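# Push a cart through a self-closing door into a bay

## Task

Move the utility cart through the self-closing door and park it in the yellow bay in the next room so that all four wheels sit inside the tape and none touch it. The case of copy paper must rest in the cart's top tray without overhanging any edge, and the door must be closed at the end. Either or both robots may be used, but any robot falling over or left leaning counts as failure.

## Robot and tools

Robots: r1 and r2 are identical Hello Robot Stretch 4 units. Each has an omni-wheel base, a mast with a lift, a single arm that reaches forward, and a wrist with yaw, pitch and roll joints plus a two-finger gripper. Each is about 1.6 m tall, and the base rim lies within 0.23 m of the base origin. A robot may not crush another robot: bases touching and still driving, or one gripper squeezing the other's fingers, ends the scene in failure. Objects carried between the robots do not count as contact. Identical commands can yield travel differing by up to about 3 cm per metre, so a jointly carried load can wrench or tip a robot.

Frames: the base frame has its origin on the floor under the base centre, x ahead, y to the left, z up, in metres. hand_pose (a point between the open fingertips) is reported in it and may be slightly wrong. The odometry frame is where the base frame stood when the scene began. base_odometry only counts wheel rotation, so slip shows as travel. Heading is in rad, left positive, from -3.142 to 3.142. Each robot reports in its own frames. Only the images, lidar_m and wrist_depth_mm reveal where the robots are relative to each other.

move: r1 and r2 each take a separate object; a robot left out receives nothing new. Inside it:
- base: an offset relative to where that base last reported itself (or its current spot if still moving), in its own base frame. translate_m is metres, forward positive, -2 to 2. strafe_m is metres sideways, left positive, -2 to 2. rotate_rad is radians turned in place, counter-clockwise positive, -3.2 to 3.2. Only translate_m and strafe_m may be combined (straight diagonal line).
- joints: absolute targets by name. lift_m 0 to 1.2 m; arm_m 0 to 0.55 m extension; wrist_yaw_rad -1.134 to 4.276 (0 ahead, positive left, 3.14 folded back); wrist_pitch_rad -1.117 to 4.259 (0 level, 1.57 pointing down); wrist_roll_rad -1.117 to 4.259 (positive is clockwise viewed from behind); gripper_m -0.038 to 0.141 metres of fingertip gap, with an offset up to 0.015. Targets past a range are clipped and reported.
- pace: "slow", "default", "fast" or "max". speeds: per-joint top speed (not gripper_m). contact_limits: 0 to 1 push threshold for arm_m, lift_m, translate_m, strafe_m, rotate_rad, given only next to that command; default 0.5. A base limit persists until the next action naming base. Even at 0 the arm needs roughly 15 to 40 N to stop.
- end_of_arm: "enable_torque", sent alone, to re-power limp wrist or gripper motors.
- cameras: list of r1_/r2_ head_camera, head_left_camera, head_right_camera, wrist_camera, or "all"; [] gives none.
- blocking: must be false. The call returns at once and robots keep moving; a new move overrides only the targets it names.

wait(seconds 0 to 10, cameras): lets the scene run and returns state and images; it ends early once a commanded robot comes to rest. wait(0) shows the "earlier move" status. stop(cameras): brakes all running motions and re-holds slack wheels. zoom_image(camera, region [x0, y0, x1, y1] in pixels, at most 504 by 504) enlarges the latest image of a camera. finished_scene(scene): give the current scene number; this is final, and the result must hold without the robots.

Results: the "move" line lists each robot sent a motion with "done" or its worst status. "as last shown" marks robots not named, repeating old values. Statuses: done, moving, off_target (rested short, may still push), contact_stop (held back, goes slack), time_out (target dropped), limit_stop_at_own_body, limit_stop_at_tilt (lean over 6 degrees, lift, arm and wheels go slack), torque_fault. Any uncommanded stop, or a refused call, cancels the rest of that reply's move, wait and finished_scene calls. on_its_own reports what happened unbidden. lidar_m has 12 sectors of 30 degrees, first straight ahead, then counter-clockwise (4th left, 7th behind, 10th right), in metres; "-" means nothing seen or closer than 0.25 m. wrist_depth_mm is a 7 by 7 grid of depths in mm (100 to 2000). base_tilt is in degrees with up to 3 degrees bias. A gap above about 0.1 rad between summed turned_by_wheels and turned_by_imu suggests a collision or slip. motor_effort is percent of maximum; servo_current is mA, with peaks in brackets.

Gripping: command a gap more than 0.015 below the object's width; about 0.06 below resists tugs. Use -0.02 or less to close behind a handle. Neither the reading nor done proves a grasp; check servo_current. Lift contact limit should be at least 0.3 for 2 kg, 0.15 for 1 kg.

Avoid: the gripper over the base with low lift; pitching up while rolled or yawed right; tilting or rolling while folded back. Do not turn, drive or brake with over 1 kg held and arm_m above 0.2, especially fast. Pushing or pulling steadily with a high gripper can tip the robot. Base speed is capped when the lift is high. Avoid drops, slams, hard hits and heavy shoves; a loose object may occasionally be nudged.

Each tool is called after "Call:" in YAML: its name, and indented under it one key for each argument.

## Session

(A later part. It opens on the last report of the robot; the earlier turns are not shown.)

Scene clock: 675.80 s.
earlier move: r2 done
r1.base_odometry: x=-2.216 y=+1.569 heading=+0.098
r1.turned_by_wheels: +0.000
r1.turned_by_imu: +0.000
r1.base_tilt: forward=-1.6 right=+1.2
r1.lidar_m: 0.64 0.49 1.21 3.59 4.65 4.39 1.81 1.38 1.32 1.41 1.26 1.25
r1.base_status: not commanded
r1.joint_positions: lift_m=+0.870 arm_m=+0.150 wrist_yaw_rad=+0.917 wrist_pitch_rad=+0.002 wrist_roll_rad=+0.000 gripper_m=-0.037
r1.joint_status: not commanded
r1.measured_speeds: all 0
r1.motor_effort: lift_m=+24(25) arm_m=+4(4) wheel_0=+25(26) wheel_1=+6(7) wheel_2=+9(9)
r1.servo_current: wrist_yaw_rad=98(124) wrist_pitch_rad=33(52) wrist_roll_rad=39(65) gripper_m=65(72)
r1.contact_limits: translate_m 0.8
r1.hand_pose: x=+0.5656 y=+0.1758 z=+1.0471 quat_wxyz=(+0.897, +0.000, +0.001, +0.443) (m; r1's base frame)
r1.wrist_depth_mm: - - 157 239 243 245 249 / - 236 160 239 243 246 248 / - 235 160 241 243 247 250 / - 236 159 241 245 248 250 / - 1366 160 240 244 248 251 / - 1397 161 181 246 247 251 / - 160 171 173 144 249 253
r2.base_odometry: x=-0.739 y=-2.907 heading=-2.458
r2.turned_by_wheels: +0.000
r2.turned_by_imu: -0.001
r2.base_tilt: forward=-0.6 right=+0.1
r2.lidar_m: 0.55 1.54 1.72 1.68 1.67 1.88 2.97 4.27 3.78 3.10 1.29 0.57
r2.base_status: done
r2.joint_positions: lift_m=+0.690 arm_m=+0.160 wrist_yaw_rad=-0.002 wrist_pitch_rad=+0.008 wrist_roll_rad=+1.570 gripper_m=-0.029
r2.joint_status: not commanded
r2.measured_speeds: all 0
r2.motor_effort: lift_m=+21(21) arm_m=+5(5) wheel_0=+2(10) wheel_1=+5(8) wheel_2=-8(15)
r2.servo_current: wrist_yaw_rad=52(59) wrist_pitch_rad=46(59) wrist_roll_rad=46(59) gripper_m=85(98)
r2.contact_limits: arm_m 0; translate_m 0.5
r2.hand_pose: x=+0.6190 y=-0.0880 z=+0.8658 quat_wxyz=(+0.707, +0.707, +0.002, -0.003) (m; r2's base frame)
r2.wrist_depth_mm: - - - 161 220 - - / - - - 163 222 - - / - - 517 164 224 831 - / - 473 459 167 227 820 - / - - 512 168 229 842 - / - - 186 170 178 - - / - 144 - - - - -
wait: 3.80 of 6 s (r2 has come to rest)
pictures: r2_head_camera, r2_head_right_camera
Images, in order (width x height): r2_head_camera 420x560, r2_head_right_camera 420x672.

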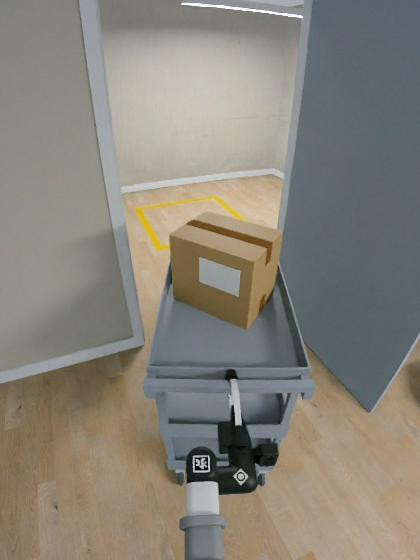

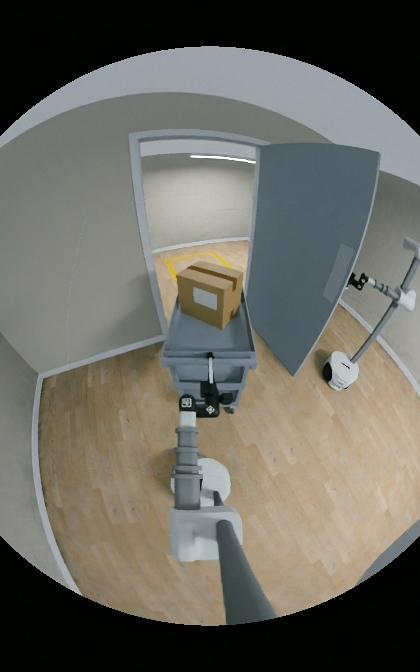

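Call:
move:
  r2: {"base":{"translate_m":0.2,"strafe_m":-0.1},"pace":"slow","contact_limits":{"translate_m":0.5}}
  blocking: false
  cameras: []

Call:
wait:
  seconds: 6
  cameras: ["r2_head_camera","r2_head_right_camera"]

Scene clock: 685.57 s.
move: r2 moving
r1: as last shown
r1.lidar_m: 0.62 0.50 1.19 3.59 4.62 4.35 1.80 1.37 1.34 1.44 1.30 1.22
r1.motor_effort: lift_m=+25(25) arm_m=+3(4) wheel_0=+25(26) wheel_1=+6(7) wheel_2=+9(9)
r1.servo_current: wrist_yaw_rad=98(111) wrist_pitch_rad=46(46) wrist_roll_rad=46(72) gripper_m=65(72)
r1.contact_limits: translate_m 0.8
r1.wrist_depth_mm: - - 157 240 243 246 249 / - 234 160 240 243 246 249 / - 236 160 241 244 246 249 / - 236 160 240 244 248 251 / - 1336 160 241 244 248 249 / - 1366 160 182 245 247 251 / - 160 171 173 144 249 251
r2.base_odometry: x=-0.753 y=-2.910 heading=-2.457
r2.turned_by_wheels: +0.000
r2.turned_by_imu: +0.001
r2.base_tilt: forward=-0.7 right=+0.1
r2.lidar_m: 0.55 1.52 1.72 1.69 1.69 1.86 3.00 4.27 3.77 3.05 1.29 0.56
r2.base_status: translate_m moving; strafe_m moving
r2.joint_positions: lift_m=+0.690 arm_m=+0.160 wrist_yaw_rad=-0.002 wrist_pitch_rad=+0.008 wrist_roll_rad=+1.570 gripper_m=-0.029
r2.joint_status: not commanded
r2.measured_speeds: translate_m=+0.049 strafe_m=-0.024 rotate_rad=+0.003 lift_m=+0.000 arm_m=+0.000 wrist_yaw_rad=+0.000 wrist_pitch_rad=+0.000 wrist_roll_rad=+0.000
r2.motor_effort: lift_m=+21(21) arm_m=+5(5) wheel_0=+7(12) wheel_1=+6(6) wheel_2=-12(12)
r2.servo_current: wrist_yaw_rad=59(59) wrist_pitch_rad=46(52) wrist_roll_rad=52(52) gripper_m=85(98)
r2.contact_limits: arm_m 0; translate_m 0.5
r2.hand_pose: x=+0.6190 y=-0.0880 z=+0.8658 quat_wxyz=(+0.707, +0.707, +0.002, -0.003) (m; r2's base frame)
r2.wrist_depth_mm: - - - 160 218 - - / - - 609 161 221 - - / - - 512 163 224 820 - / - 473 459 166 226 842 - / - - 512 168 230 842 - / - - 185 170 179 - - / - 144 - - - - -
pictures: none
No camera images: "cameras" was empty.

Scene clock: 688.47 s.
earlier move: r2 done
r1.base_odometry: x=-2.216 y=+1.569 heading=+0.098
r1.turned_by_wheels: +0.000
r1.turned_by_imu: +0.000
r1.base_tilt: forward=-1.6 right=+1.2
r1.lidar_m: 0.64 0.50 1.25 3.60 4.64 4.36 1.79 1.35 1.35 1.43 1.29 1.22
r1.base_status: not commanded
r1.joint_positions: lift_m=+0.870 arm_m=+0.150 wrist_yaw_rad=+0.917 wrist_pitch_rad=+0.002 wrist_roll_rad=+0.000 gripper_m=-0.037
r1.joint_status: not commanded
r1.measured_speeds: all 0
r1.motor_effort: lift_m=+25(25) arm_m=+3(4) wheel_0=+25(26) wheel_1=+6(7) wheel_2=+9(9)
r1.servo_current: wrist_yaw_rad=104(117) wrist_pitch_rad=39(52) wrist_roll_rad=65(72) gripper_m=65(72)
r1.contact_limits: translate_m 0.8
r1.hand_pose: x=+0.5656 y=+0.1758 z=+1.0471 quat_wxyz=(+0.897, +0.000, +0.001, +0.443) (m; r1's base frame)
r1.wrist_depth_mm: - 236 157 239 243 247 249 / - 235 160 240 242 246 250 / - 235 160 241 243 246 251 / - 236 159 240 245 247 251 / - 1182 160 241 245 248 250 / - 1229 160 182 245 248 253 / - 160 171 173 144 248 251
r2.base_odometry: x=-0.957 y=-2.956 heading=-2.457
r2.turned_by_wheels: +0.001
r2.turned_by_imu: +0.002
r2.base_tilt: forward=-0.7 right=+0.0
r2.lidar_m: 0.55 0.60 1.55 1.86 1.84 2.05 3.33 4.41 3.57 2.91 1.09 0.56
r2.base_status: done
r2.joint_positions: lift_m=+0.690 arm_m=+0.160 wrist_yaw_rad=+0.001 wrist_pitch_rad=+0.008 wrist_roll_rad=+1.570 gripper_m=-0.029
r2.joint_status: not commanded
r2.measured_speeds: all 0
r2.motor_effort: lift_m=+21(21) arm_m=+5(5) wheel_0=+8(14) wheel_1=+6(8) wheel_2=-4(12)
r2.servo_current: wrist_yaw_rad=46(59) wrist_pitch_rad=46(65) wrist_roll_rad=46(59) gripper_m=85(98)
r2.contact_limits: arm_m 0; translate_m 0.5
r2.hand_pose: x=+0.6193 y=-0.0872 z=+0.8658 quat_wxyz=(+0.707, +0.707, +0.003, -0.002) (m; r2's base frame)
r2.wrist_depth_mm: - - - 165 225 - - / - - - 166 227 - - / - - 544 167 229 809 - / - 469 462 227 229 842 - / - - 500 169 230 831 - / - - 185 170 179 - - / - - - - 233 535 -
wait: 2.90 of 6 s (r2 has come to rest)
pictures: r2_head_camera, r2_head_right_camera
Images, in order (width x height): r2_head_camera 420x560, r2_head_right_camera 420x672.

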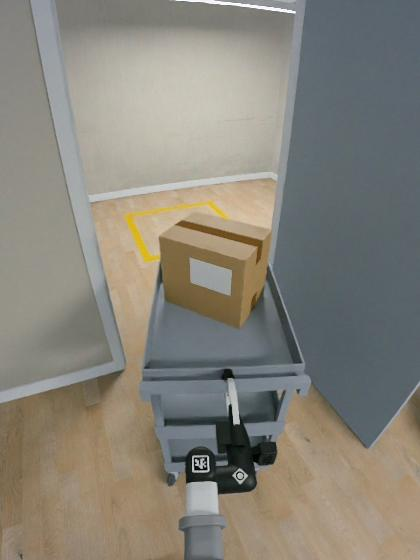

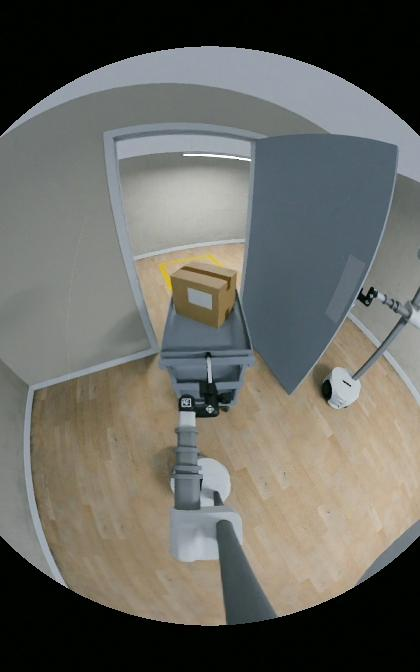

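Call:
move:
  r2: {"base":{"translate_m":0.1,"strafe_m":-0.1},"pace":"slow","contact_limits":{"translate_m":0.5}}
  blocking: false
  cameras: []

Call:
wait:
  seconds: 6
  cameras: []

Call:
move:
  r2: {"base":{"rotate_rad":0.25},"pace":"slow","contact_limits":{"rotate_rad":0.7}}
  blocking: false
  cameras: []

Call:
wait:
  seconds: 3
  cameras: ["r2_head_camera","r2_head_right_camera"]

Scene clock: 695.50 s.
move: r2 moving
r1: as last shown
r1.lidar_m: 0.62 0.49 1.26 3.60 4.61 4.36 1.82 1.35 1.34 1.42 1.28 1.24
r1.motor_effort: lift_m=+24(25) arm_m=+4(4) wheel_0=+25(26) wheel_1=+6(7) wheel_2=+9(9)
r1.servo_current: wrist_yaw_rad=111(111) wrist_pitch_rad=46(46) wrist_roll_rad=46(65) gripper_m=52(72)
r1.contact_limits: translate_m 0.8
r1.wrist_depth_mm: - 235 157 240 243 244 249 / - 235 160 240 243 246 248 / - 236 160 240 244 246 250 / - 236 160 241 244 248 250 / - 1182 160 242 245 247 250 / - 1205 161 182 245 248 250 / - 160 171 173 144 250 252
r2.base_odometry: x=-0.970 y=-2.954 heading=-2.457
r2.turned_by_wheels: +0.000
r2.turned_by_imu: +0.001
r2.base_tilt: forward=-0.6 right=+0.1
r2.lidar_m: 0.55 0.61 1.53 1.85 1.83 2.04 3.33 4.43 3.55 2.92 1.07 0.57
r2.base_status: translate_m moving; strafe_m moving
r2.joint_positions: lift_m=+0.690 arm_m=+0.160 wrist_yaw_rad=+0.001 wrist_pitch_rad=+0.008 wrist_roll_rad=+1.570 gripper_m=-0.029
r2.joint_status: not commanded
r2.measured_speeds: translate_m=+0.036 strafe_m=-0.035 rotate_rad=+0.001 lift_m=+0.000 arm_m=+0.000 wrist_yaw_rad=+0.000 wrist_pitch_rad=+0.000 wrist_roll_rad=+0.000
r2.motor_effort: lift_m=+21(21) arm_m=+5(5) wheel_0=+14(14) wheel_1=-3(6) wheel_2=-9(9)
r2.servo_current: wrist_yaw_rad=39(46) wrist_pitch_rad=52(59) wrist_roll_rad=46(59) gripper_m=91(98)
r2.contact_limits: arm_m 0; translate_m 0.5
r2.hand_pose: x=+0.6193 y=-0.0872 z=+0.8658 quat_wxyz=(+0.707, +0.707, +0.003, -0.002) (m; r2's base frame)
r2.wrist_depth_mm: - - - 167 226 - - / - - - 167 227 - - / - - 564 168 229 820 - / - 469 462 229 229 831 - / - - 500 170 231 831 - / - - 186 170 179 - - / - - - - 232 535 -
pictures: none
No camera images: "cameras" was empty.

Scene clock: 697.67 s.
earlier move: r2 done
r1.base_odometry: x=-2.216 y=+1.569 heading=+0.098
r1.turned_by_wheels: +0.000
r1.turned_by_imu: +0.000
r1.base_tilt: forward=-1.6 right=+1.2
r1.lidar_m: 0.61 0.50 1.21 3.59 4.60 4.38 1.80 1.37 1.34 1.42 1.29 1.25
r1.base_status: not commanded
r1.joint_positions: lift_m=+0.870 arm_m=+0.150 wrist_yaw_rad=+0.917 wrist_pitch_rad=+0.002 wrist_roll_rad=+0.000 gripper_m=-0.037
r1.joint_status: not commanded
r1.measured_speeds: all 0
r1.motor_effort: lift_m=+24(25) arm_m=+4(4) wheel_0=+25(26) wheel_1=+7(7) wheel_2=+9(9)
r1.servo_current: wrist_yaw_rad=104(117) wrist_pitch_rad=33(52) wrist_roll_rad=39(65) gripper_m=65(72)
r1.contact_limits: translate_m 0.8
r1.hand_pose: x=+0.5656 y=+0.1758 z=+1.0471 quat_wxyz=(+0.897, +0.000, +0.001, +0.443) (m; r1's base frame)
r1.wrist_depth_mm: - 234 158 239 243 246 248 / - 236 160 240 243 247 250 / - 236 160 240 243 246 248 / - 236 160 240 243 248 251 / - 1060 160 241 245 247 250 / - 1138 160 182 245 249 251 / - 159 171 173 144 250 251
r2.base_odometry: x=-1.098 y=-2.941 heading=-2.457
r2.turned_by_wheels: +0.000
r2.turned_by_imu: +0.001
r2.base_tilt: forward=-0.7 right=+0.1
r2.lidar_m: 0.52 0.58 1.46 1.98 1.97 2.19 3.57 4.48 3.41 1.33 0.94 0.60
r2.base_status: done
r2.joint_positions: lift_m=+0.690 arm_m=+0.160 wrist_yaw_rad=+0.001 wrist_pitch_rad=+0.008 wrist_roll_rad=+1.570 gripper_m=-0.029
r2.joint_status: not commanded
r2.measured_speeds: all 0
r2.motor_effort: lift_m=+21(21) arm_m=+5(5) wheel_0=+6(15) wheel_1=-3(6) wheel_2=-4(9)
r2.servo_current: wrist_yaw_rad=39(59) wrist_pitch_rad=46(59) wrist_roll_rad=46(65) gripper_m=91(98)
r2.contact_limits: arm_m 0; translate_m 0.5
r2.hand_pose: x=+0.6193 y=-0.0871 z=+0.8658 quat_wxyz=(+0.707, +0.707, +0.003, -0.002) (m; r2's base frame)
r2.wrist_depth_mm: - - - 181 244 264 - / - - - 179 241 - - / - - 1229 177 238 788 - / - - 480 235 235 831 - / - - 477 173 233 831 - / - - 186 170 179 - - / - - 564 - 228 - -
wait: 2.17 of 6 s (r2 has come to rest)
pictures: none
No camera images: "cameras" was empty.

Scene clock: 698.17 s.
move: r2 moving
r1: as last shown
r1.lidar_m: 0.62 0.48 1.20 3.60 4.63 4.36 1.81 1.35 1.34 1.41 1.28 1.24
r1.motor_effort: lift_m=+25(25) arm_m=+4(4) wheel_0=+25(26) wheel_1=+7(7) wheel_2=+9(9)
r1.servo_current: wrist_yaw_rad=117(117) wrist_pitch_rad=39(46) wrist_roll_rad=52(59) gripper_m=65(72)
r1.contact_limits: translate_m 0.8
r1.wrist_depth_mm: - 235 157 241 242 246 249 / - 236 160 240 243 246 249 / - 235 160 239 244 247 247 / - 236 160 240 242 247 249 / - 1042 159 240 246 248 251 / - 1098 161 182 245 248 251 / - 160 171 173 144 249 252
r2.base_odometry: x=-1.098 y=-2.941 heading=-2.333
r2.turned_by_wheels: +0.124
r2.turned_by_imu: +0.120
r2.base_tilt: forward=-0.7 right=+0.0
r2.lidar_m: 0.57 1.29 1.59 1.97 1.98 2.35 - 4.50 3.15 1.24 0.96 0.58
r2.base_status: rotate_rad moving
r2.joint_positions: lift_m=+0.690 arm_m=+0.160 wrist_yaw_rad=-0.007 wrist_pitch_rad=+0.008 wrist_roll_rad=+1.570 gripper_m=-0.029
r2.joint_status: not commanded
r2.measured_speeds: translate_m=+0.003 strafe_m=+0.000 rotate_rad=+0.484 lift_m=+0.000 arm_m=+0.000 wrist_yaw_rad=+0.000 wrist_pitch_rad=+0.000 wrist_roll_rad=+0.000
r2.motor_effort: lift_m=+21(21) arm_m=+6(6) wheel_0=-12(13) wheel_1=-9(10) wheel_2=-13(16)
r2.servo_current: wrist_yaw_rad=52(59) wrist_pitch_rad=46(52) wrist_roll_rad=39(59) gripper_m=91(91)
r2.contact_limits: arm_m 0; rotate_rad 0.7
r2.hand_pose: x=+0.6186 y=-0.0894 z=+0.8658 quat_wxyz=(+0.707, +0.707, +0.000, -0.005) (m; r2's base frame)
r2.wrist_depth_mm: - - - 164 224 - - / - - - 166 225 - - / - - 517 167 227 831 - / - 480 462 228 229 842 - / - - 512 169 230 842 - / - - 186 170 179 - - / - - - - 235 1618 -
pictures: none
No camera images: "cameras" was empty.

Scene clock: 698.97 s.
earlier move: r2 done
r1.base_odometry: x=-2.216 y=+1.569 heading=+0.098
r1.turned_by_wheels: +0.000
r1.turned_by_imu: +0.000
r1.base_tilt: forward=-1.6 right=+1.2
r1.lidar_m: 0.65 0.50 1.20 3.59 4.63 4.39 1.80 1.39 1.35 1.40 1.28 1.23
r1.base_status: not commanded
r1.joint_positions: lift_m=+0.870 arm_m=+0.150 wrist_yaw_rad=+0.917 wrist_pitch_rad=+0.002 wrist_roll_rad=+0.000 gripper_m=-0.037
r1.joint_status: not commanded
r1.measured_speeds: all 0
r1.motor_effort: lift_m=+25(25) arm_m=+4(4) wheel_0=+24(26) wheel_1=+6(7) wheel_2=+9(9)
r1.servo_current: wrist_yaw_rad=98(117) wrist_pitch_rad=39(52) wrist_roll_rad=46(65) gripper_m=59(72)
r1.contact_limits: translate_m 0.8
r1.hand_pose: x=+0.5656 y=+0.1758 z=+1.0471 quat_wxyz=(+0.897, +0.000, +0.001, +0.443) (m; r1's base frame)
r1.wrist_depth_mm: - 234 157 241 242 245 249 / - 235 160 239 242 247 249 / - 236 160 241 243 246 250 / - 236 160 241 244 248 251 / - 1025 160 241 246 248 251 / - 1078 161 182 246 249 251 / - 160 171 173 144 249 252
r2.base_odometry: x=-1.098 y=-2.941 heading=-2.208
r2.turned_by_wheels: +0.125
r2.turned_by_imu: +0.122
r2.base_tilt: forward=-0.7 right=+0.1
r2.lidar_m: 0.58 1.34 1.72 1.97 2.01 2.57 - 4.40 3.01 1.21 0.96 0.54
r2.base_status: done
r2.joint_positions: lift_m=+0.690 arm_m=+0.160 wrist_yaw_rad=-0.001 wrist_pitch_rad=+0.008 wrist_roll_rad=+1.570 gripper_m=-0.029
r2.joint_status: not commanded
r2.measured_speeds: all 0
r2.motor_effort: lift_m=+21(21) arm_m=+5(6) wheel_0=-3(14) wheel_1=-4(10) wheel_2=-3(16)
r2.servo_current: wrist_yaw_rad=46(65) wrist_pitch_rad=52(59) wrist_roll_rad=39(59) gripper_m=91(98)
r2.contact_limits: arm_m 0; rotate_rad 0.7
r2.hand_pose: x=+0.6191 y=-0.0877 z=+0.8658 quat_wxyz=(+0.707, +0.707, +0.002, -0.003) (m; r2's base frame)
r2.wrist_depth_mm: - - 492 125 179 - - / - 427 413 130 189 - - / - 462 452 138 202 - - / - - 539 146 213 - - / - - - 157 224 - - / - - 185 167 179 1576 488 / - 136 - - - - -
wait: 0.80 of 3 s (r2 has come to rest)
pictures: r2_head_camera, r2_head_right_camera
Images, in order (width x height): r2_head_camera 420x560, r2_head_right_camera 420x672.

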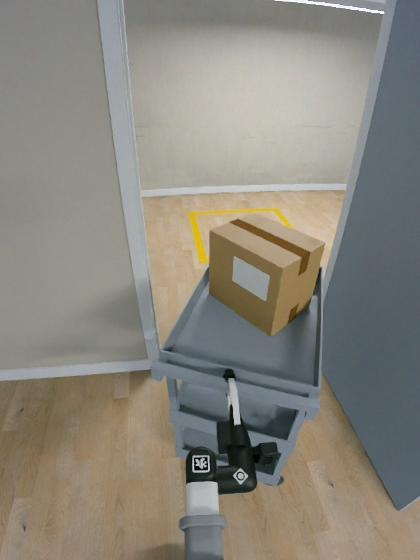

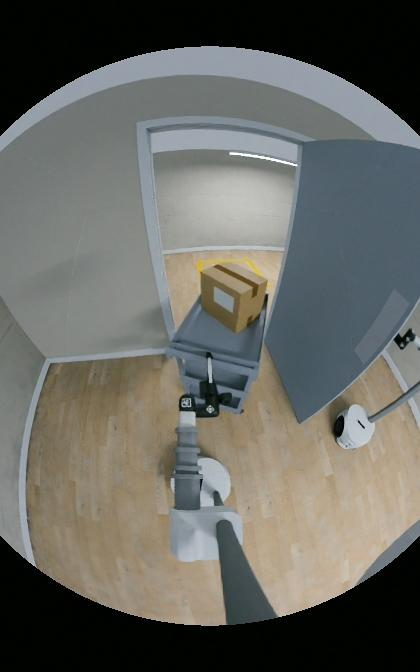

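Call:
move:
  r2: {"base":{"translate_m":0.06,"strafe_m":-0.14},"pace":"slow","contact_limits":{"translate_m":0.5}}
  blocking: false
  cameras: []

Call:
wait:
  seconds: 6
  cameras: ["r2_head_camera","r2_head_right_camera"]

Scene clock: 705.97 s.
move: r2 moving
r1: as last shown
r1.lidar_m: 0.63 0.51 1.20 3.57 4.64 4.39 1.78 1.37 1.36 1.42 1.31 1.24
r1.motor_effort: lift_m=+25(25) arm_m=+4(4) wheel_0=+25(25) wheel_1=+6(7) wheel_2=+9(9)
r1.servo_current: wrist_yaw_rad=104(111) wrist_pitch_rad=46(46) wrist_roll_rad=59(59) gripper_m=59(72)
r1.contact_limits: translate_m 0.8
r1.wrist_depth_mm: - 234 157 239 242 246 248 / - 235 160 239 242 247 250 / - 236 160 240 243 246 249 / - 236 160 241 243 246 249 / - 1042 160 241 245 248 252 / - 1060 161 183 245 248 250 / - 160 171 173 144 250 253
r2.base_odometry: x=-1.110 y=-2.938 heading=-2.208
r2.turned_by_wheels: +0.000
r2.turned_by_imu: +0.001
r2.base_tilt: forward=-0.7 right=+0.0
r2.lidar_m: 0.58 1.34 1.73 1.98 2.04 2.56 - 4.37 2.97 1.21 0.94 0.53
r2.base_status: translate_m moving; strafe_m moving
r2.joint_positions: lift_m=+0.690 arm_m=+0.160 wrist_yaw_rad=+0.000 wrist_pitch_rad=+0.008 wrist_roll_rad=+1.570 gripper_m=-0.029
r2.joint_status: not commanded
r2.measured_speeds: translate_m=+0.019 strafe_m=-0.045 rotate_rad=+0.002 lift_m=+0.000 arm_m=+0.000 wrist_yaw_rad=+0.009 wrist_pitch_rad=+0.000 wrist_roll_rad=+0.000
r2.motor_effort: lift_m=+21(21) arm_m=+6(6) wheel_0=+11(12) wheel_1=-5(8) wheel_2=-7(7)
r2.servo_current: wrist_yaw_rad=52(52) wrist_pitch_rad=52(59) wrist_roll_rad=46(59) gripper_m=91(91)
r2.contact_limits: arm_m 0; translate_m 0.5
r2.hand_pose: x=+0.6192 y=-0.0875 z=+0.8658 quat_wxyz=(+0.707, +0.707, +0.003, -0.003) (m; r2's base frame)
r2.wrist_depth_mm: - - 488 124 177 - - / - 413 410 129 188 - - / - 466 445 136 198 - - / - - 535 145 212 - - / - - - 154 223 - - / - - 187 167 179 1537 492 / - 137 - - - - -
pictures: none
No camera images: "cameras" was empty.

Scene clock: 708.27 s.
earlier move: r2 done
r1.base_odometry: x=-2.216 y=+1.569 heading=+0.098
r1.turned_by_wheels: +0.000
r1.turned_by_imu: +0.000
r1.base_tilt: forward=-1.6 right=+1.3
r1.lidar_m: 0.63 0.49 1.07 3.60 4.62 4.36 1.79 1.38 1.33 1.41 1.27 1.25
r1.base_status: not commanded
r1.joint_positions: lift_m=+0.870 arm_m=+0.150 wrist_yaw_rad=+0.917 wrist_pitch_rad=+0.002 wrist_roll_rad=+0.000 gripper_m=-0.037
r1.joint_status: not commanded
r1.measured_speeds: all 0
r1.motor_effort: lift_m=+24(25) arm_m=+4(4) wheel_0=+25(26) wheel_1=+6(7) wheel_2=+9(9)
r1.servo_current: wrist_yaw_rad=104(117) wrist_pitch_rad=39(52) wrist_roll_rad=46(59) gripper_m=65(72)
r1.contact_limits: translate_m 0.8
r1.hand_pose: x=+0.5656 y=+0.1758 z=+1.0471 quat_wxyz=(+0.897, +0.000, +0.001, +0.443) (m; r1's base frame)
r1.wrist_depth_mm: - 235 157 240 241 245 249 / - 235 160 240 243 246 250 / - 235 160 241 244 248 250 / - 236 159 242 243 248 249 / - 891 159 241 245 248 251 / - 917 161 182 246 248 251 / - 160 171 174 144 248 251
r2.base_odometry: x=-1.246 y=-2.906 heading=-2.208
r2.turned_by_wheels: +0.000
r2.turned_by_imu: +0.001
r2.base_tilt: forward=-0.6 right=+0.0
r2.lidar_m: 0.56 1.27 1.69 2.10 2.18 2.73 - 4.21 2.85 1.04 0.82 0.55
r2.base_status: done
r2.joint_positions: lift_m=+0.690 arm_m=+0.160 wrist_yaw_rad=+0.001 wrist_pitch_rad=+0.008 wrist_roll_rad=+1.570 gripper_m=-0.029
r2.joint_status: not commanded
r2.measured_speeds: all 0
r2.motor_effort: lift_m=+21(21) arm_m=+5(6) wheel_0=+6(16) wheel_1=-3(8) wheel_2=-4(8)
r2.servo_current: wrist_yaw_rad=46(59) wrist_pitch_rad=46(59) wrist_roll_rad=52(59) gripper_m=91(98)
r2.contact_limits: arm_m 0; translate_m 0.5
r2.hand_pose: x=+0.6193 y=-0.0870 z=+0.8658 quat_wxyz=(+0.707, +0.707, +0.003, -0.002) (m; r2's base frame)
r2.wrist_depth_mm: - - 574 138 193 - - / - 521 473 143 201 - - / - 445 439 149 208 - - / - - 504 155 217 - - / - - 597 163 225 - - / - - 185 169 179 564 - / - - - - 245 1464 466
wait: 2.30 of 6 s (r2 has come to rest)
pictures: r2_head_camera, r2_head_right_camera
Images, in order (width x height): r2_head_camera 420x560, r2_head_right_camera 420x672.

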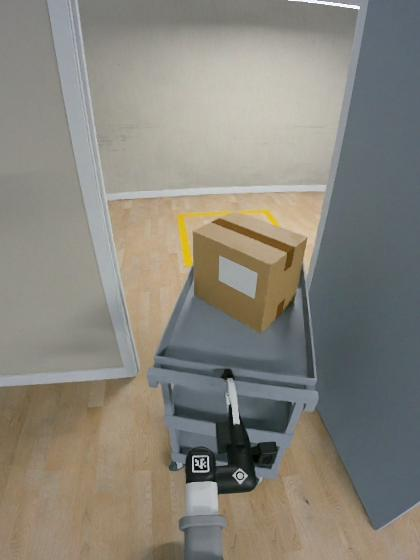

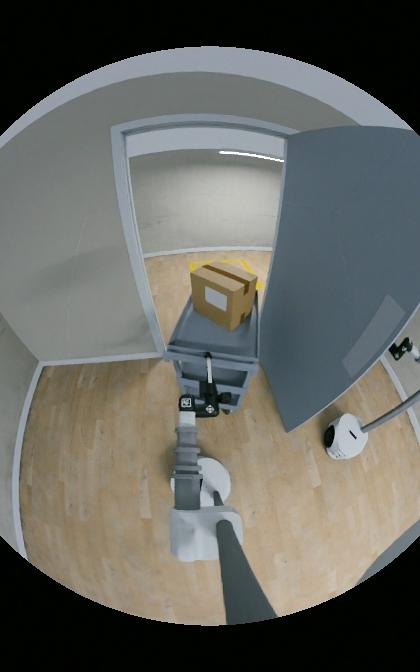

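Call:
move:
  r2: {"base":{"translate_m":0.15,"strafe_m":-0.09},"pace":"slow","contact_limits":{"translate_m":0.5}}
  blocking: false
  cameras: []

Call:
wait:
  seconds: 6
  cameras: ["r2_head_camera","r2_head_right_camera"]

Scene clock: 715.03 s.
move: r2 moving
r1: as last shown
r1.base_tilt: forward=-1.6 right=+1.2
r1.lidar_m: 0.61 0.50 1.06 3.58 4.59 4.35 1.79 1.38 1.34 1.41 1.27 1.25
r1.motor_effort: lift_m=+25(25) arm_m=+4(4) wheel_0=+25(25) wheel_1=+6(7) wheel_2=+9(9)
r1.servo_current: wrist_yaw_rad=111(111) wrist_pitch_rad=46(52) wrist_roll_rad=33(65) gripper_m=65(65)
r1.contact_limits: translate_m 0.8
r1.wrist_depth_mm: - 235 157 240 242 247 249 / - 236 160 240 242 246 249 / - 236 160 240 243 246 249 / - 235 160 240 245 247 251 / - 878 159 241 245 247 251 / - 917 161 181 246 248 251 / - 159 171 173 144 249 252
r2.base_odometry: x=-1.259 y=-2.912 heading=-2.208
r2.turned_by_wheels: +0.000
r2.turned_by_imu: +0.000
r2.base_tilt: forward=-0.7 right=+0.1
r2.lidar_m: 0.56 1.26 1.65 2.11 2.16 2.78 - 4.19 2.81 1.06 0.80 0.56
r2.base_status: translate_m moving; strafe_m moving
r2.joint_positions: lift_m=+0.690 arm_m=+0.160 wrist_yaw_rad=+0.001 wrist_pitch_rad=+0.008 wrist_roll_rad=+1.570 gripper_m=-0.029
r2.joint_status: not commanded
r2.measured_speeds: translate_m=+0.047 strafe_m=-0.028 rotate_rad=-0.001 lift_m=+0.000 arm_m=+0.000 wrist_yaw_rad=+0.000 wrist_pitch_rad=+0.000 wrist_roll_rad=+0.000
r2.motor_effort: lift_m=+21(21) arm_m=+5(5) wheel_0=+7(13) wheel_1=-3(4) wheel_2=-10(10)
r2.servo_current: wrist_yaw_rad=39(52) wrist_pitch_rad=52(59) wrist_roll_rad=46(59) gripper_m=91(91)
r2.contact_limits: arm_m 0; translate_m 0.5
r2.hand_pose: x=+0.6193 y=-0.0870 z=+0.8658 quat_wxyz=(+0.707, +0.707, +0.003, -0.002) (m; r2's base frame)
r2.wrist_depth_mm: - - - 140 195 - - / - - 484 145 203 - - / - 442 433 150 211 - - / - - 504 156 219 820 - / - - 591 163 226 - - / - - 185 169 179 539 - / - - - - 244 1708 462
pictures: none
No camera images: "cameras" was empty.

Scene clock: 717.43 s.
earlier move: r2 done
r1.base_odometry: x=-2.216 y=+1.569 heading=+0.098
r1.turned_by_wheels: +0.000
r1.turned_by_imu: +0.000
r1.base_tilt: forward=-1.6 right=+1.2
r1.lidar_m: 0.62 0.47 0.96 3.61 4.62 4.37 1.81 1.37 1.35 1.42 1.26 1.23
r1.base_status: not commanded
r1.joint_positions: lift_m=+0.870 arm_m=+0.150 wrist_yaw_rad=+0.917 wrist_pitch_rad=+0.002 wrist_roll_rad=+0.000 gripper_m=-0.037
r1.joint_status: not commanded
r1.measured_speeds: all 0
r1.motor_effort: lift_m=+25(25) arm_m=+4(4) wheel_0=+25(25) wheel_1=+7(7) wheel_2=+9(9)
r1.servo_current: wrist_yaw_rad=91(117) wrist_pitch_rad=46(52) wrist_roll_rad=46(72) gripper_m=65(72)
r1.contact_limits: translate_m 0.8
r1.hand_pose: x=+0.5656 y=+0.1758 z=+1.0471 quat_wxyz=(+0.897, +0.000, +0.001, +0.443) (m; r1's base frame)
r1.wrist_depth_mm: - - 158 239 243 246 248 / - 235 160 239 242 246 250 / - 236 160 240 245 246 249 / - 236 160 241 243 246 250 / - 798 159 241 244 248 250 / - - 160 181 245 249 251 / - 160 172 173 144 249 252
r2.base_odometry: x=-1.407 y=-2.973 heading=-2.209
r2.turned_by_wheels: +0.000
r2.turned_by_imu: -0.001
r2.base_tilt: forward=-0.7 right=+0.1
r2.lidar_m: 0.56 1.20 1.49 2.22 2.25 2.87 - 4.01 2.73 0.97 0.68 0.54
r2.base_status: done
r2.joint_positions: lift_m=+0.690 arm_m=+0.160 wrist_yaw_rad=-0.001 wrist_pitch_rad=+0.008 wrist_roll_rad=+1.570 gripper_m=-0.029
r2.joint_status: not commanded
r2.measured_speeds: all 0
r2.motor_effort: lift_m=+21(21) arm_m=+5(6) wheel_0=+1(13) wheel_1=-6(7) wheel_2=-7(12)
r2.servo_current: wrist_yaw_rad=52(65) wrist_pitch_rad=52(59) wrist_roll_rad=52(65) gripper_m=91(98)
r2.contact_limits: arm_m 0; translate_m 0.5
r2.hand_pose: x=+0.6191 y=-0.0877 z=+0.8658 quat_wxyz=(+0.707, +0.707, +0.002, -0.003) (m; r2's base frame)
r2.wrist_depth_mm: - - 554 135 191 - - / - 504 462 140 199 - - / - 445 439 147 208 - - / - - 508 154 216 - - / - - 609 162 225 - - / - - 185 169 178 1464 521 / - - - - - 1537 473
wait: 2.40 of 6 s (r2 has come to rest)
pictures: r2_head_camera, r2_head_right_camera
Images, in order (width x height): r2_head_camera 420x560, r2_head_right_camera 420x672.

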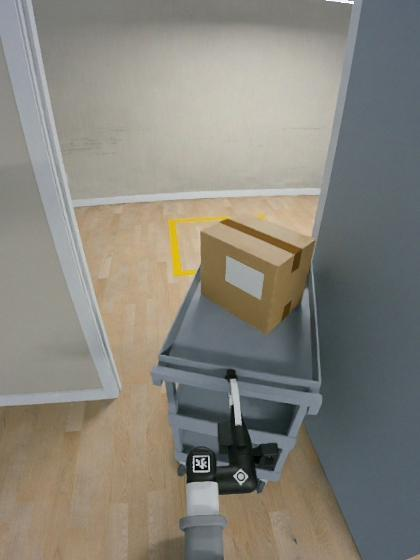

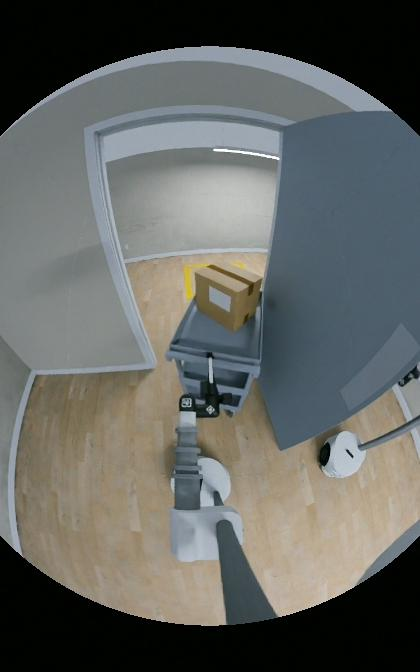

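Call:
move:
  r2: {"base":{"translate_m":-0.3,"strafe_m":-0.03},"pace":"slow","contact_limits":{"translate_m":0.5}}
  blocking: false
  cameras: []

Call:
wait:
  seconds: 6
  cameras: ["r2_head_camera","r2_head_right_camera"]

Scene clock: 722.80 s.
move: r2 moving
r1: as last shown
r1.lidar_m: 0.63 0.49 0.96 3.60 4.61 4.37 1.82 1.37 1.34 1.42 1.29 1.25
r1.motor_effort: lift_m=+24(25) arm_m=+4(4) wheel_0=+25(25) wheel_1=+7(7) wheel_2=+9(9)
r1.servo_current: wrist_yaw_rad=85(117) wrist_pitch_rad=33(52) wrist_roll_rad=39(72) gripper_m=65(78)
r1.contact_limits: translate_m 0.8
r1.wrist_depth_mm: - - 157 240 241 245 248 / - 235 160 241 243 246 248 / - 236 160 241 243 247 249 / - 237 160 242 243 247 252 / - 809 160 242 244 248 251 / - 831 160 182 245 247 251 / - 160 171 173 144 250 253
r2.base_odometry: x=-1.401 y=-2.963 heading=-2.209
r2.turned_by_wheels: +0.000
r2.turned_by_imu: +0.000
r2.base_tilt: forward=-0.6 right=+0.1
r2.lidar_m: 0.59 1.18 1.49 2.21 2.25 2.89 - 4.04 2.74 0.99 0.63 0.55
r2.base_status: translate_m moving; strafe_m moving
r2.joint_positions: lift_m=+0.690 arm_m=+0.160 wrist_yaw_rad=-0.001 wrist_pitch_rad=+0.008 wrist_roll_rad=+1.570 gripper_m=-0.029
r2.joint_status: not commanded
r2.measured_speeds: translate_m=-0.048 strafe_m=-0.005 rotate_rad=+0.003 lift_m=+0.000 arm_m=+0.000 wrist_yaw_rad=+0.000 wrist_pitch_rad=+0.000 wrist_roll_rad=+0.000
r2.motor_effort: lift_m=+21(21) arm_m=+6(6) wheel_0=-1(12) wheel_1=-6(9) wheel_2=+8(10)
r2.servo_current: wrist_yaw_rad=46(59) wrist_pitch_rad=46(59) wrist_roll_rad=59(59) gripper_m=85(98)
r2.contact_limits: arm_m 0; translate_m 0.5
r2.hand_pose: x=+0.6191 y=-0.0877 z=+0.8658 quat_wxyz=(+0.707, +0.707, +0.002, -0.003) (m; r2's base frame)
r2.wrist_depth_mm: - - 539 134 190 - - / - 477 455 139 198 - - / - 449 442 146 208 - - / - - 508 153 217 - - / - - 615 163 226 - - / - - 186 169 178 1464 517 / - - - - - 1661 466
pictures: none
No camera images: "cameras" was empty.

Scene clock: 726.60 s.
earlier move: r2 done
r1.base_odometry: x=-2.216 y=+1.569 heading=+0.098
r1.turned_by_wheels: +0.000
r1.turned_by_imu: +0.000
r1.base_tilt: forward=-1.6 right=+1.3
r1.lidar_m: 0.64 0.50 0.97 3.57 4.62 4.35 1.82 1.38 1.34 1.42 1.30 1.22
r1.base_status: not commanded
r1.joint_positions: lift_m=+0.870 arm_m=+0.150 wrist_yaw_rad=+0.917 wrist_pitch_rad=+0.002 wrist_roll_rad=+0.000 gripper_m=-0.037
r1.joint_status: not commanded
r1.measured_speeds: all 0
r1.motor_effort: lift_m=+24(25) arm_m=+4(4) wheel_0=+25(26) wheel_1=+6(7) wheel_2=+9(9)
r1.servo_current: wrist_yaw_rad=104(117) wrist_pitch_rad=46(59) wrist_roll_rad=52(72) gripper_m=65(78)
r1.contact_limits: translate_m 0.8
r1.hand_pose: x=+0.5656 y=+0.1758 z=+1.0471 quat_wxyz=(+0.897, +0.000, +0.001, +0.443) (m; r1's base frame)
r1.wrist_depth_mm: 842 234 158 240 242 246 249 / - 236 160 240 242 246 249 / - 236 160 241 243 247 250 / - 235 160 240 245 247 250 / 854 866 159 242 245 248 249 / - - 160 182 245 249 251 / 854 159 171 173 144 249 252
r2.base_odometry: x=-1.253 y=-2.715 heading=-2.209
r2.turned_by_wheels: -0.001
r2.turned_by_imu: -0.001
r2.base_tilt: forward=-0.6 right=+0.1
r2.lidar_m: 0.56 1.47 1.89 2.18 2.27 2.89 - 4.04 2.73 0.99 0.80 0.59
r2.base_status: done
r2.joint_positions: lift_m=+0.690 arm_m=+0.160 wrist_yaw_rad=+0.000 wrist_pitch_rad=+0.008 wrist_roll_rad=+1.570 gripper_m=-0.029
r2.joint_status: not commanded
r2.measured_speeds: all 0
r2.motor_effort: lift_m=+21(21) arm_m=+4(6) wheel_0=-6(13) wheel_1=-6(9) wheel_2=+4(15)
r2.servo_current: wrist_yaw_rad=52(59) wrist_pitch_rad=59(59) wrist_roll_rad=39(59) gripper_m=85(98)
r2.contact_limits: arm_m 0; translate_m 0.5
r2.hand_pose: x=+0.6192 y=-0.0875 z=+0.8658 quat_wxyz=(+0.707, +0.707, +0.003, -0.003) (m; r2's base frame)
r2.wrist_depth_mm: - - - 157 215 - - / - - 585 159 219 - - / - 517 469 163 222 809 - / - 492 473 165 225 831 - / - - 525 168 230 - - / - - 187 170 177 - - / - - - - 237 1576 492
wait: 3.80 of 6 s (r2 has come to rest)
pictures: r2_head_camera, r2_head_right_camera
Images, in order (width x height): r2_head_camera 420x560, r2_head_right_camera 420x672.

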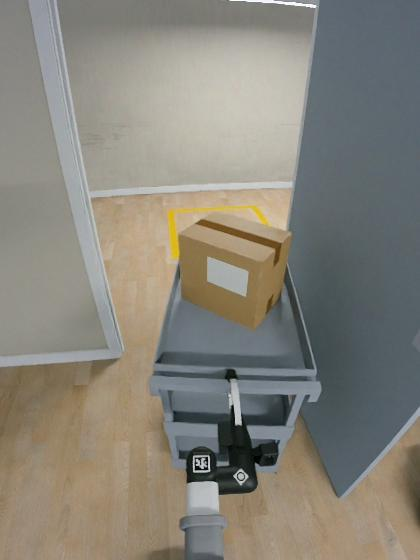

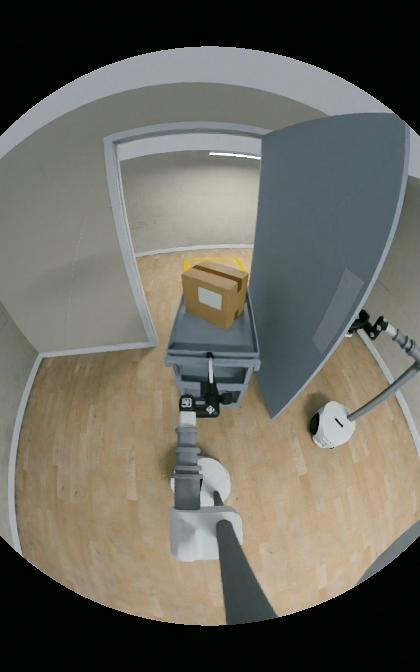

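Call:
move:
  r2: {"base":{"translate_m":0.05,"strafe_m":-0.08},"pace":"slow","contact_limits":{"translate_m":0.5}}
  blocking: false
  cameras: []

Call:
wait:
  seconds: 4
  cameras: []

Call:
move:
  r2: {"base":{"translate_m":0.25,"strafe_m":0.03},"pace":"slow","contact_limits":{"translate_m":0.5}}
  blocking: false
  cameras: []

Call:
wait:
  seconds: 6
  cameras: ["r2_head_camera"]

Scene clock: 736.50 s.
move: r2 moving
r1: as last shown
r1.lidar_m: 0.64 0.51 0.95 3.59 4.62 4.40 1.80 1.38 1.34 1.44 1.28 1.25
r1.motor_effort: lift_m=+24(25) arm_m=+4(4) wheel_0=+25(25) wheel_1=+6(7) wheel_2=+9(9)
r1.servo_current: wrist_yaw_rad=104(124) wrist_pitch_rad=46(52) wrist_roll_rad=46(65) gripper_m=65(65)
r1.contact_limits: translate_m 0.8
r1.wrist_depth_mm: - 234 158 239 243 246 248 / - 235 160 239 244 246 249 / - 236 160 240 243 247 250 / - 236 160 241 242 248 248 / 866 854 160 241 244 248 253 / - - 161 182 245 247 251 / 842 159 172 174 144 248 252
r2.base_odometry: x=-1.265 y=-2.713 heading=-2.210
r2.turned_by_wheels: +0.000
r2.turned_by_imu: +0.000
r2.base_tilt: forward=-0.7 right=+0.0
r2.lidar_m: 0.57 1.48 1.85 2.21 2.27 2.89 - 4.04 2.72 0.97 0.76 0.57
r2.base_status: translate_m moving; strafe_m moving
r2.joint_positions: lift_m=+0.690 arm_m=+0.160 wrist_yaw_rad=+0.000 wrist_pitch_rad=+0.008 wrist_roll_rad=+1.570 gripper_m=-0.029
r2.joint_status: not commanded
r2.measured_speeds: translate_m=+0.026 strafe_m=-0.041 rotate_rad=+0.007 lift_m=+0.000 arm_m=+0.000 wrist_yaw_rad=+0.000 wrist_pitch_rad=+0.000 wrist_roll_rad=+0.000
r2.motor_effort: lift_m=+21(21) arm_m=+4(5) wheel_0=+12(12) wheel_1=-5(7) wheel_2=-8(10)
r2.servo_current: wrist_yaw_rad=46(59) wrist_pitch_rad=52(52) wrist_roll_rad=39(52) gripper_m=91(98)
r2.contact_limits: arm_m 0; translate_m 0.5
r2.hand_pose: x=+0.6192 y=-0.0875 z=+0.8658 quat_wxyz=(+0.707, +0.707, +0.003, -0.003) (m; r2's base frame)
r2.wrist_depth_mm: - - - 154 213 - - / - - 564 158 217 - - / - 504 459 160 220 820 - / - 500 477 164 224 831 - / - - 535 167 228 - - / - - 185 170 179 - - / - - - - 236 1576 484
pictures: none
No camera images: "cameras" was empty.

Scene clock: 738.23 s.
earlier move: r2 done
r1.base_odometry: x=-2.216 y=+1.569 heading=+0.098
r1.turned_by_wheels: +0.000
r1.turned_by_imu: +0.000
r1.base_tilt: forward=-1.6 right=+1.2
r1.lidar_m: 0.65 0.50 0.88 3.58 4.63 4.37 1.80 1.37 1.33 1.43 1.28 1.24
r1.base_status: not commanded
r1.joint_positions: lift_m=+0.870 arm_m=+0.150 wrist_yaw_rad=+0.917 wrist_pitch_rad=+0.002 wrist_roll_rad=+0.000 gripper_m=-0.037
r1.joint_status: not commanded
r1.measured_speeds: all 0
r1.motor_effort: lift_m=+24(25) arm_m=+3(4) wheel_0=+25(26) wheel_1=+7(7) wheel_2=+9(9)
r1.servo_current: wrist_yaw_rad=91(124) wrist_pitch_rad=33(52) wrist_roll_rad=46(65) gripper_m=72(72)
r1.contact_limits: translate_m 0.8
r1.hand_pose: x=+0.5656 y=+0.1758 z=+1.0471 quat_wxyz=(+0.897, +0.000, +0.001, +0.443) (m; r1's base frame)
r1.wrist_depth_mm: - 234 158 239 241 245 249 / - 235 160 241 243 247 249 / - 234 160 241 243 246 249 / - 236 160 241 244 248 251 / 798 798 160 242 244 248 251 / - - 161 182 245 247 251 / - 160 171 174 144 249 252
r2.base_odometry: x=-1.346 y=-2.707 heading=-2.210
r2.turned_by_wheels: +0.000
r2.turned_by_imu: +0.000
r2.base_tilt: forward=-0.7 right=+0.1
r2.lidar_m: 0.55 1.46 1.82 2.31 2.34 2.97 - 3.91 2.65 0.88 0.69 0.58
r2.base_status: done
r2.joint_positions: lift_m=+0.690 arm_m=+0.160 wrist_yaw_rad=+0.001 wrist_pitch_rad=+0.008 wrist_roll_rad=+1.570 gripper_m=-0.029
r2.joint_status: not commanded
r2.measured_speeds: all 0
r2.motor_effort: lift_m=+21(21) arm_m=+4(5) wheel_0=+5(14) wheel_1=-4(7) wheel_2=-7(10)
r2.servo_current: wrist_yaw_rad=52(59) wrist_pitch_rad=52(59) wrist_roll_rad=52(59) gripper_m=91(98)
r2.contact_limits: arm_m 0; translate_m 0.5
r2.hand_pose: x=+0.6194 y=-0.0871 z=+0.8658 quat_wxyz=(+0.707, +0.707, +0.003, -0.002) (m; r2's base frame)
r2.wrist_depth_mm: - - - 173 235 - - / - - - 172 233 - - / - - 569 173 233 809 - / - 473 466 231 233 842 - / - - 500 171 232 831 - / - - 185 170 179 - - / - - - - 230 1576 -
wait: 1.73 of 4 s (r2 has come to rest)
pictures: none
No camera images: "cameras" was empty.

Scene clock: 738.73 s.
move: r2 moving
r1: as last shown
r1.base_tilt: forward=-1.6 right=+1.3
r1.lidar_m: 0.64 0.49 0.87 3.58 4.60 4.37 1.77 1.38 1.33 1.43 1.28 1.24
r1.motor_effort: lift_m=+25(25) arm_m=+4(4) wheel_0=+24(25) wheel_1=+6(7) wheel_2=+9(9)
r1.servo_current: wrist_yaw_rad=111(111) wrist_pitch_rad=39(46) wrist_roll_rad=59(65) gripper_m=59(72)
r1.contact_limits: translate_m 0.8
r1.wrist_depth_mm: - 234 157 240 242 246 250 / - 236 160 241 243 246 249 / - 236 160 240 243 248 250 / - 236 159 241 244 248 250 / 788 809 159 242 246 247 251 / - - 161 181 245 249 251 / 732 160 171 173 144 248 251
r2.base_odometry: x=-1.353 y=-2.718 heading=-2.210
r2.turned_by_wheels: +0.000
r2.turned_by_imu: +0.000
r2.base_tilt: forward=-0.7 right=+0.0
r2.lidar_m: 0.55 1.45 1.82 2.31 2.32 2.99 - 3.94 2.65 0.87 0.70 0.59
r2.base_status: translate_m moving; strafe_m moving
r2.joint_positions: lift_m=+0.690 arm_m=+0.160 wrist_yaw_rad=+0.001 wrist_pitch_rad=+0.008 wrist_roll_rad=+1.570 gripper_m=-0.029
r2.joint_status: not commanded
r2.measured_speeds: translate_m=+0.050 strafe_m=+0.006 rotate_rad=-0.001 lift_m=+0.000 arm_m=+0.000 wrist_yaw_rad=-0.001 wrist_pitch_rad=+0.000 wrist_roll_rad=+0.000
r2.motor_effort: lift_m=+21(21) arm_m=+4(5) wheel_0=+8(9) wheel_1=+6(9) wheel_2=-13(14)
r2.servo_current: wrist_yaw_rad=39(59) wrist_pitch_rad=52(52) wrist_roll_rad=39(59) gripper_m=85(98)
r2.contact_limits: arm_m 0; translate_m 0.5
r2.hand_pose: x=+0.6193 y=-0.0873 z=+0.8658 quat_wxyz=(+0.707, +0.707, +0.003, -0.002) (m; r2's base frame)
r2.wrist_depth_mm: - - - 173 235 - - / - - - 172 233 - - / - - 569 172 234 809 - / - 473 466 231 232 842 - / - - 500 170 231 842 - / - - 185 169 179 - - / - - - - 229 539 -
pictures: none
No camera images: "cameras" was empty.

Scene clock: 742.03 s.
earlier move: r2 done
r1.base_odometry: x=-2.216 y=+1.569 heading=+0.098
r1.turned_by_wheels: +0.000
r1.turned_by_imu: +0.000
r1.base_tilt: forward=-1.6 right=+1.3
r1.lidar_m: 0.66 0.51 0.88 3.59 4.63 4.37 1.78 1.37 1.32 1.43 1.30 1.25
r1.base_status: not commanded
r1.joint_positions: lift_m=+0.870 arm_m=+0.150 wrist_yaw_rad=+0.917 wrist_pitch_rad=+0.002 wrist_roll_rad=+0.000 gripper_m=-0.037
r1.joint_status: not commanded
r1.measured_speeds: all 0
r1.motor_effort: lift_m=+25(25) arm_m=+4(4) wheel_0=+25(26) wheel_1=+6(7) wheel_2=+9(9)
r1.servo_current: wrist_yaw_rad=104(124) wrist_pitch_rad=39(52) wrist_roll_rad=52(72) gripper_m=65(78)
r1.contact_limits: translate_m 0.8
r1.hand_pose: x=+0.5656 y=+0.1758 z=+1.0471 quat_wxyz=(+0.897, +0.000, +0.001, +0.443) (m; r1's base frame)
r1.wrist_depth_mm: - 741 157 239 243 245 248 / - 235 160 239 242 246 249 / - 236 160 241 243 247 251 / - 235 160 241 243 247 250 / - 715 159 242 244 247 249 / - 715 161 182 244 248 252 / - 160 171 174 144 248 251
r2.base_odometry: x=-1.471 y=-2.925 heading=-2.210
r2.turned_by_wheels: +0.000
r2.turned_by_imu: +0.000
r2.base_tilt: forward=-0.6 right=+0.1
r2.lidar_m: 0.55 1.22 1.50 2.29 2.34 2.99 - 3.92 2.64 0.86 0.56 0.56
r2.base_status: done
r2.joint_positions: lift_m=+0.690 arm_m=+0.160 wrist_yaw_rad=-0.002 wrist_pitch_rad=+0.008 wrist_roll_rad=+1.570 gripper_m=-0.029
r2.joint_status: not commanded
r2.measured_speeds: all 0
r2.motor_effort: lift_m=+21(21) arm_m=+4(5) wheel_0=+1(9) wheel_1=+3(9) wheel_2=-7(14)
r2.servo_current: wrist_yaw_rad=46(59) wrist_pitch_rad=46(59) wrist_roll_rad=39(59) gripper_m=78(98)
r2.contact_limits: arm_m 0; translate_m 0.5
r2.hand_pose: x=+0.6191 y=-0.0879 z=+0.8658 quat_wxyz=(+0.707, +0.707, +0.002, -0.003) (m; r2's base frame)
r2.wrist_depth_mm: - - - 160 220 - - / - - - 163 221 715 - / - - 488 164 224 820 - / - 484 469 167 227 842 - / - - 525 168 230 842 - / - - 186 170 177 - - / - - - - 234 1499 -
wait: 3.30 of 6 s (r2 has come to rest)
pictures: r2_head_camera
Images, in order (width x height): r2_head_camera 420x560.

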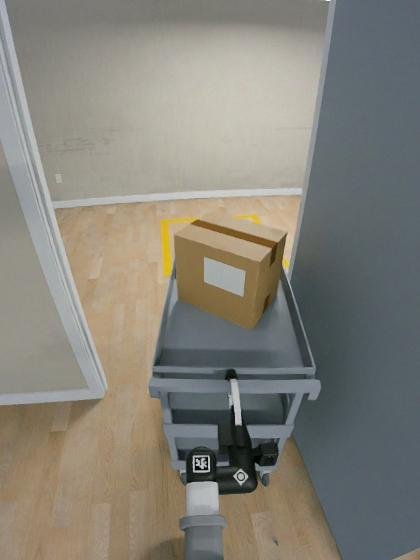

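Call:
move:
  r2: {"base":{"translate_m":0.25,"strafe_m":0.01},"pace":"slow","contact_limits":{"translate_m":0.4}}
  blocking: false
  cameras: []

Call:
wait:
  seconds: 6
  cameras: ["r2_head_camera","r2_head_right_camera"]

Scene clock: 748.53 s.
move: r2 moving
r1: as last shown
r1.base_tilt: forward=-1.6 right=+1.2
r1.lidar_m: 0.63 0.48 0.90 3.59 4.61 4.37 1.79 1.36 1.35 1.42 1.28 1.25
r1.motor_effort: lift_m=+24(25) arm_m=+3(4) wheel_0=+25(25) wheel_1=+6(7) wheel_2=+9(9)
r1.servo_current: wrist_yaw_rad=104(111) wrist_pitch_rad=46(52) wrist_roll_rad=33(59) gripper_m=65(65)
r1.contact_limits: translate_m 0.8
r1.wrist_depth_mm: - 750 157 240 242 247 249 / - 235 160 241 243 246 248 / - 236 160 240 244 247 250 / - 236 160 241 244 248 250 / - 715 159 241 245 248 250 / - 715 160 182 245 249 251 / - 160 171 173 144 250 252
r2.base_odometry: x=-1.478 y=-2.936 heading=-2.210
r2.turned_by_wheels: +0.000
r2.turned_by_imu: +0.000
r2.base_tilt: forward=-0.7 right=+0.1
r2.lidar_m: 0.52 1.19 1.47 2.31 2.34 3.00 - 3.92 2.66 0.89 0.59 0.58
r2.base_status: translate_m moving; strafe_m moving
r2.joint_positions: lift_m=+0.690 arm_m=+0.160 wrist_yaw_rad=-0.002 wrist_pitch_rad=+0.008 wrist_roll_rad=+1.570 gripper_m=-0.029
r2.joint_status: not commanded
r2.measured_speeds: translate_m=+0.050 strafe_m=+0.002 rotate_rad=+0.003 lift_m=+0.000 arm_m=+0.000 wrist_yaw_rad=+0.000 wrist_pitch_rad=+0.000 wrist_roll_rad=+0.000
r2.motor_effort: lift_m=+21(21) arm_m=+4(5) wheel_0=+3(6) wheel_1=+7(7) wheel_2=-13(14)
r2.servo_current: wrist_yaw_rad=46(52) wrist_pitch_rad=52(59) wrist_roll_rad=65(65) gripper_m=85(98)
r2.contact_limits: arm_m 0; translate_m 0.4
r2.hand_pose: x=+0.6191 y=-0.0879 z=+0.8658 quat_wxyz=(+0.707, +0.707, +0.002, -0.003) (m; r2's base frame)
r2.wrist_depth_mm: - - - 160 219 - - / - - - 162 221 723 - / - - 484 164 224 820 - / - 488 469 166 227 842 - / - - 525 167 229 831 - / - - 185 170 178 - - / - - - - 236 1499 -
pictures: none
No camera images: "cameras" was empty.

Scene clock: 751.80 s.
earlier move: r2 done
r1.base_odometry: x=-2.216 y=+1.569 heading=+0.098
r1.turned_by_wheels: +0.000
r1.turned_by_imu: +0.000
r1.base_tilt: forward=-1.6 right=+1.2
r1.lidar_m: 0.66 0.47 0.98 3.59 4.61 4.34 1.79 1.40 1.34 1.42 1.28 1.23
r1.base_status: not commanded
r1.joint_positions: lift_m=+0.870 arm_m=+0.150 wrist_yaw_rad=+0.917 wrist_pitch_rad=+0.002 wrist_roll_rad=+0.000 gripper_m=-0.037
r1.joint_status: not commanded
r1.measured_speeds: all 0
r1.motor_effort: lift_m=+24(25) arm_m=+4(4) wheel_0=+25(26) wheel_1=+6(7) wheel_2=+9(9)
r1.servo_current: wrist_yaw_rad=104(124) wrist_pitch_rad=39(52) wrist_roll_rad=52(72) gripper_m=65(72)
r1.contact_limits: translate_m 0.8
r1.hand_pose: x=+0.5656 y=+0.1758 z=+1.0471 quat_wxyz=(+0.897, +0.000, +0.001, +0.443) (m; r1's base frame)
r1.wrist_depth_mm: - - 157 239 243 246 248 / - 235 160 241 242 245 250 / - 236 160 239 244 247 250 / - 236 160 240 243 247 250 / - - 160 241 244 249 251 / - - 161 182 246 249 252 / - 160 171 173 144 251 251
r2.base_odometry: x=-1.612 y=-3.132 heading=-2.210
r2.turned_by_wheels: +0.000
r2.turned_by_imu: +0.001
r2.base_tilt: forward=-0.7 right=+0.0
r2.lidar_m: 0.56 0.98 1.20 2.31 2.36 3.00 - 3.89 0.96 0.54 0.56 0.57
r2.base_status: done
r2.joint_positions: lift_m=+0.690 arm_m=+0.160 wrist_yaw_rad=-0.002 wrist_pitch_rad=+0.008 wrist_roll_rad=+1.570 gripper_m=-0.029
r2.joint_status: not commanded
r2.measured_speeds: all 0
r2.motor_effort: lift_m=+21(21) arm_m=+4(5) wheel_0=+5(12) wheel_1=+5(8) wheel_2=-5(14)
r2.servo_current: wrist_yaw_rad=46(59) wrist_pitch_rad=52(59) wrist_roll_rad=59(65) gripper_m=91(98)
r2.contact_limits: arm_m 0; translate_m 0.4
r2.hand_pose: x=+0.6191 y=-0.0879 z=+0.8658 quat_wxyz=(+0.707, +0.707, +0.002, -0.003) (m; r2's base frame)
r2.wrist_depth_mm: - - - 149 206 1537 - / - - 549 153 211 809 - / - 455 449 156 216 788 - / - - 484 160 221 831 - / - - 554 166 229 - - / - - 185 168 179 - - / - - - - - 1576 488
wait: 3.27 of 6 s (r2 has come to rest)
pictures: r2_head_camera, r2_head_right_camera
Images, in order (width x height): r2_head_camera 420x560, r2_head_right_camera 420x672.

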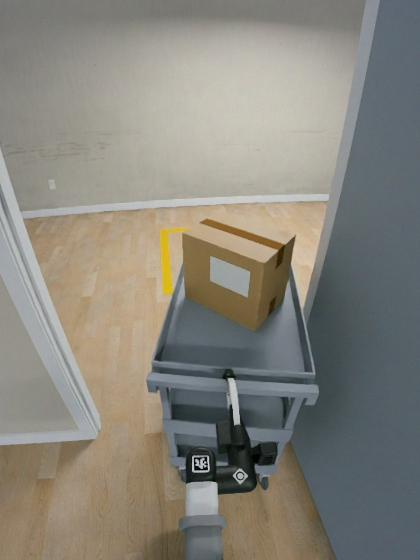

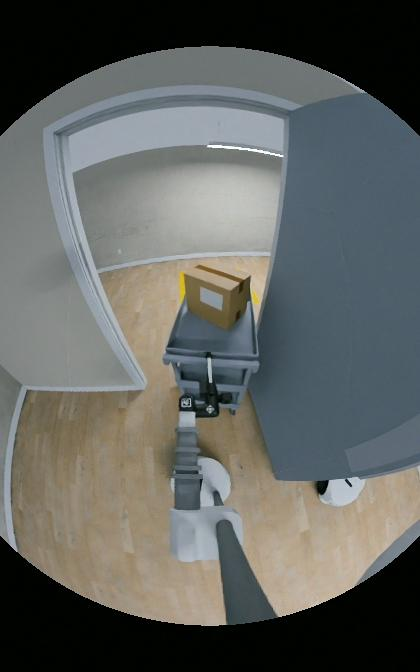

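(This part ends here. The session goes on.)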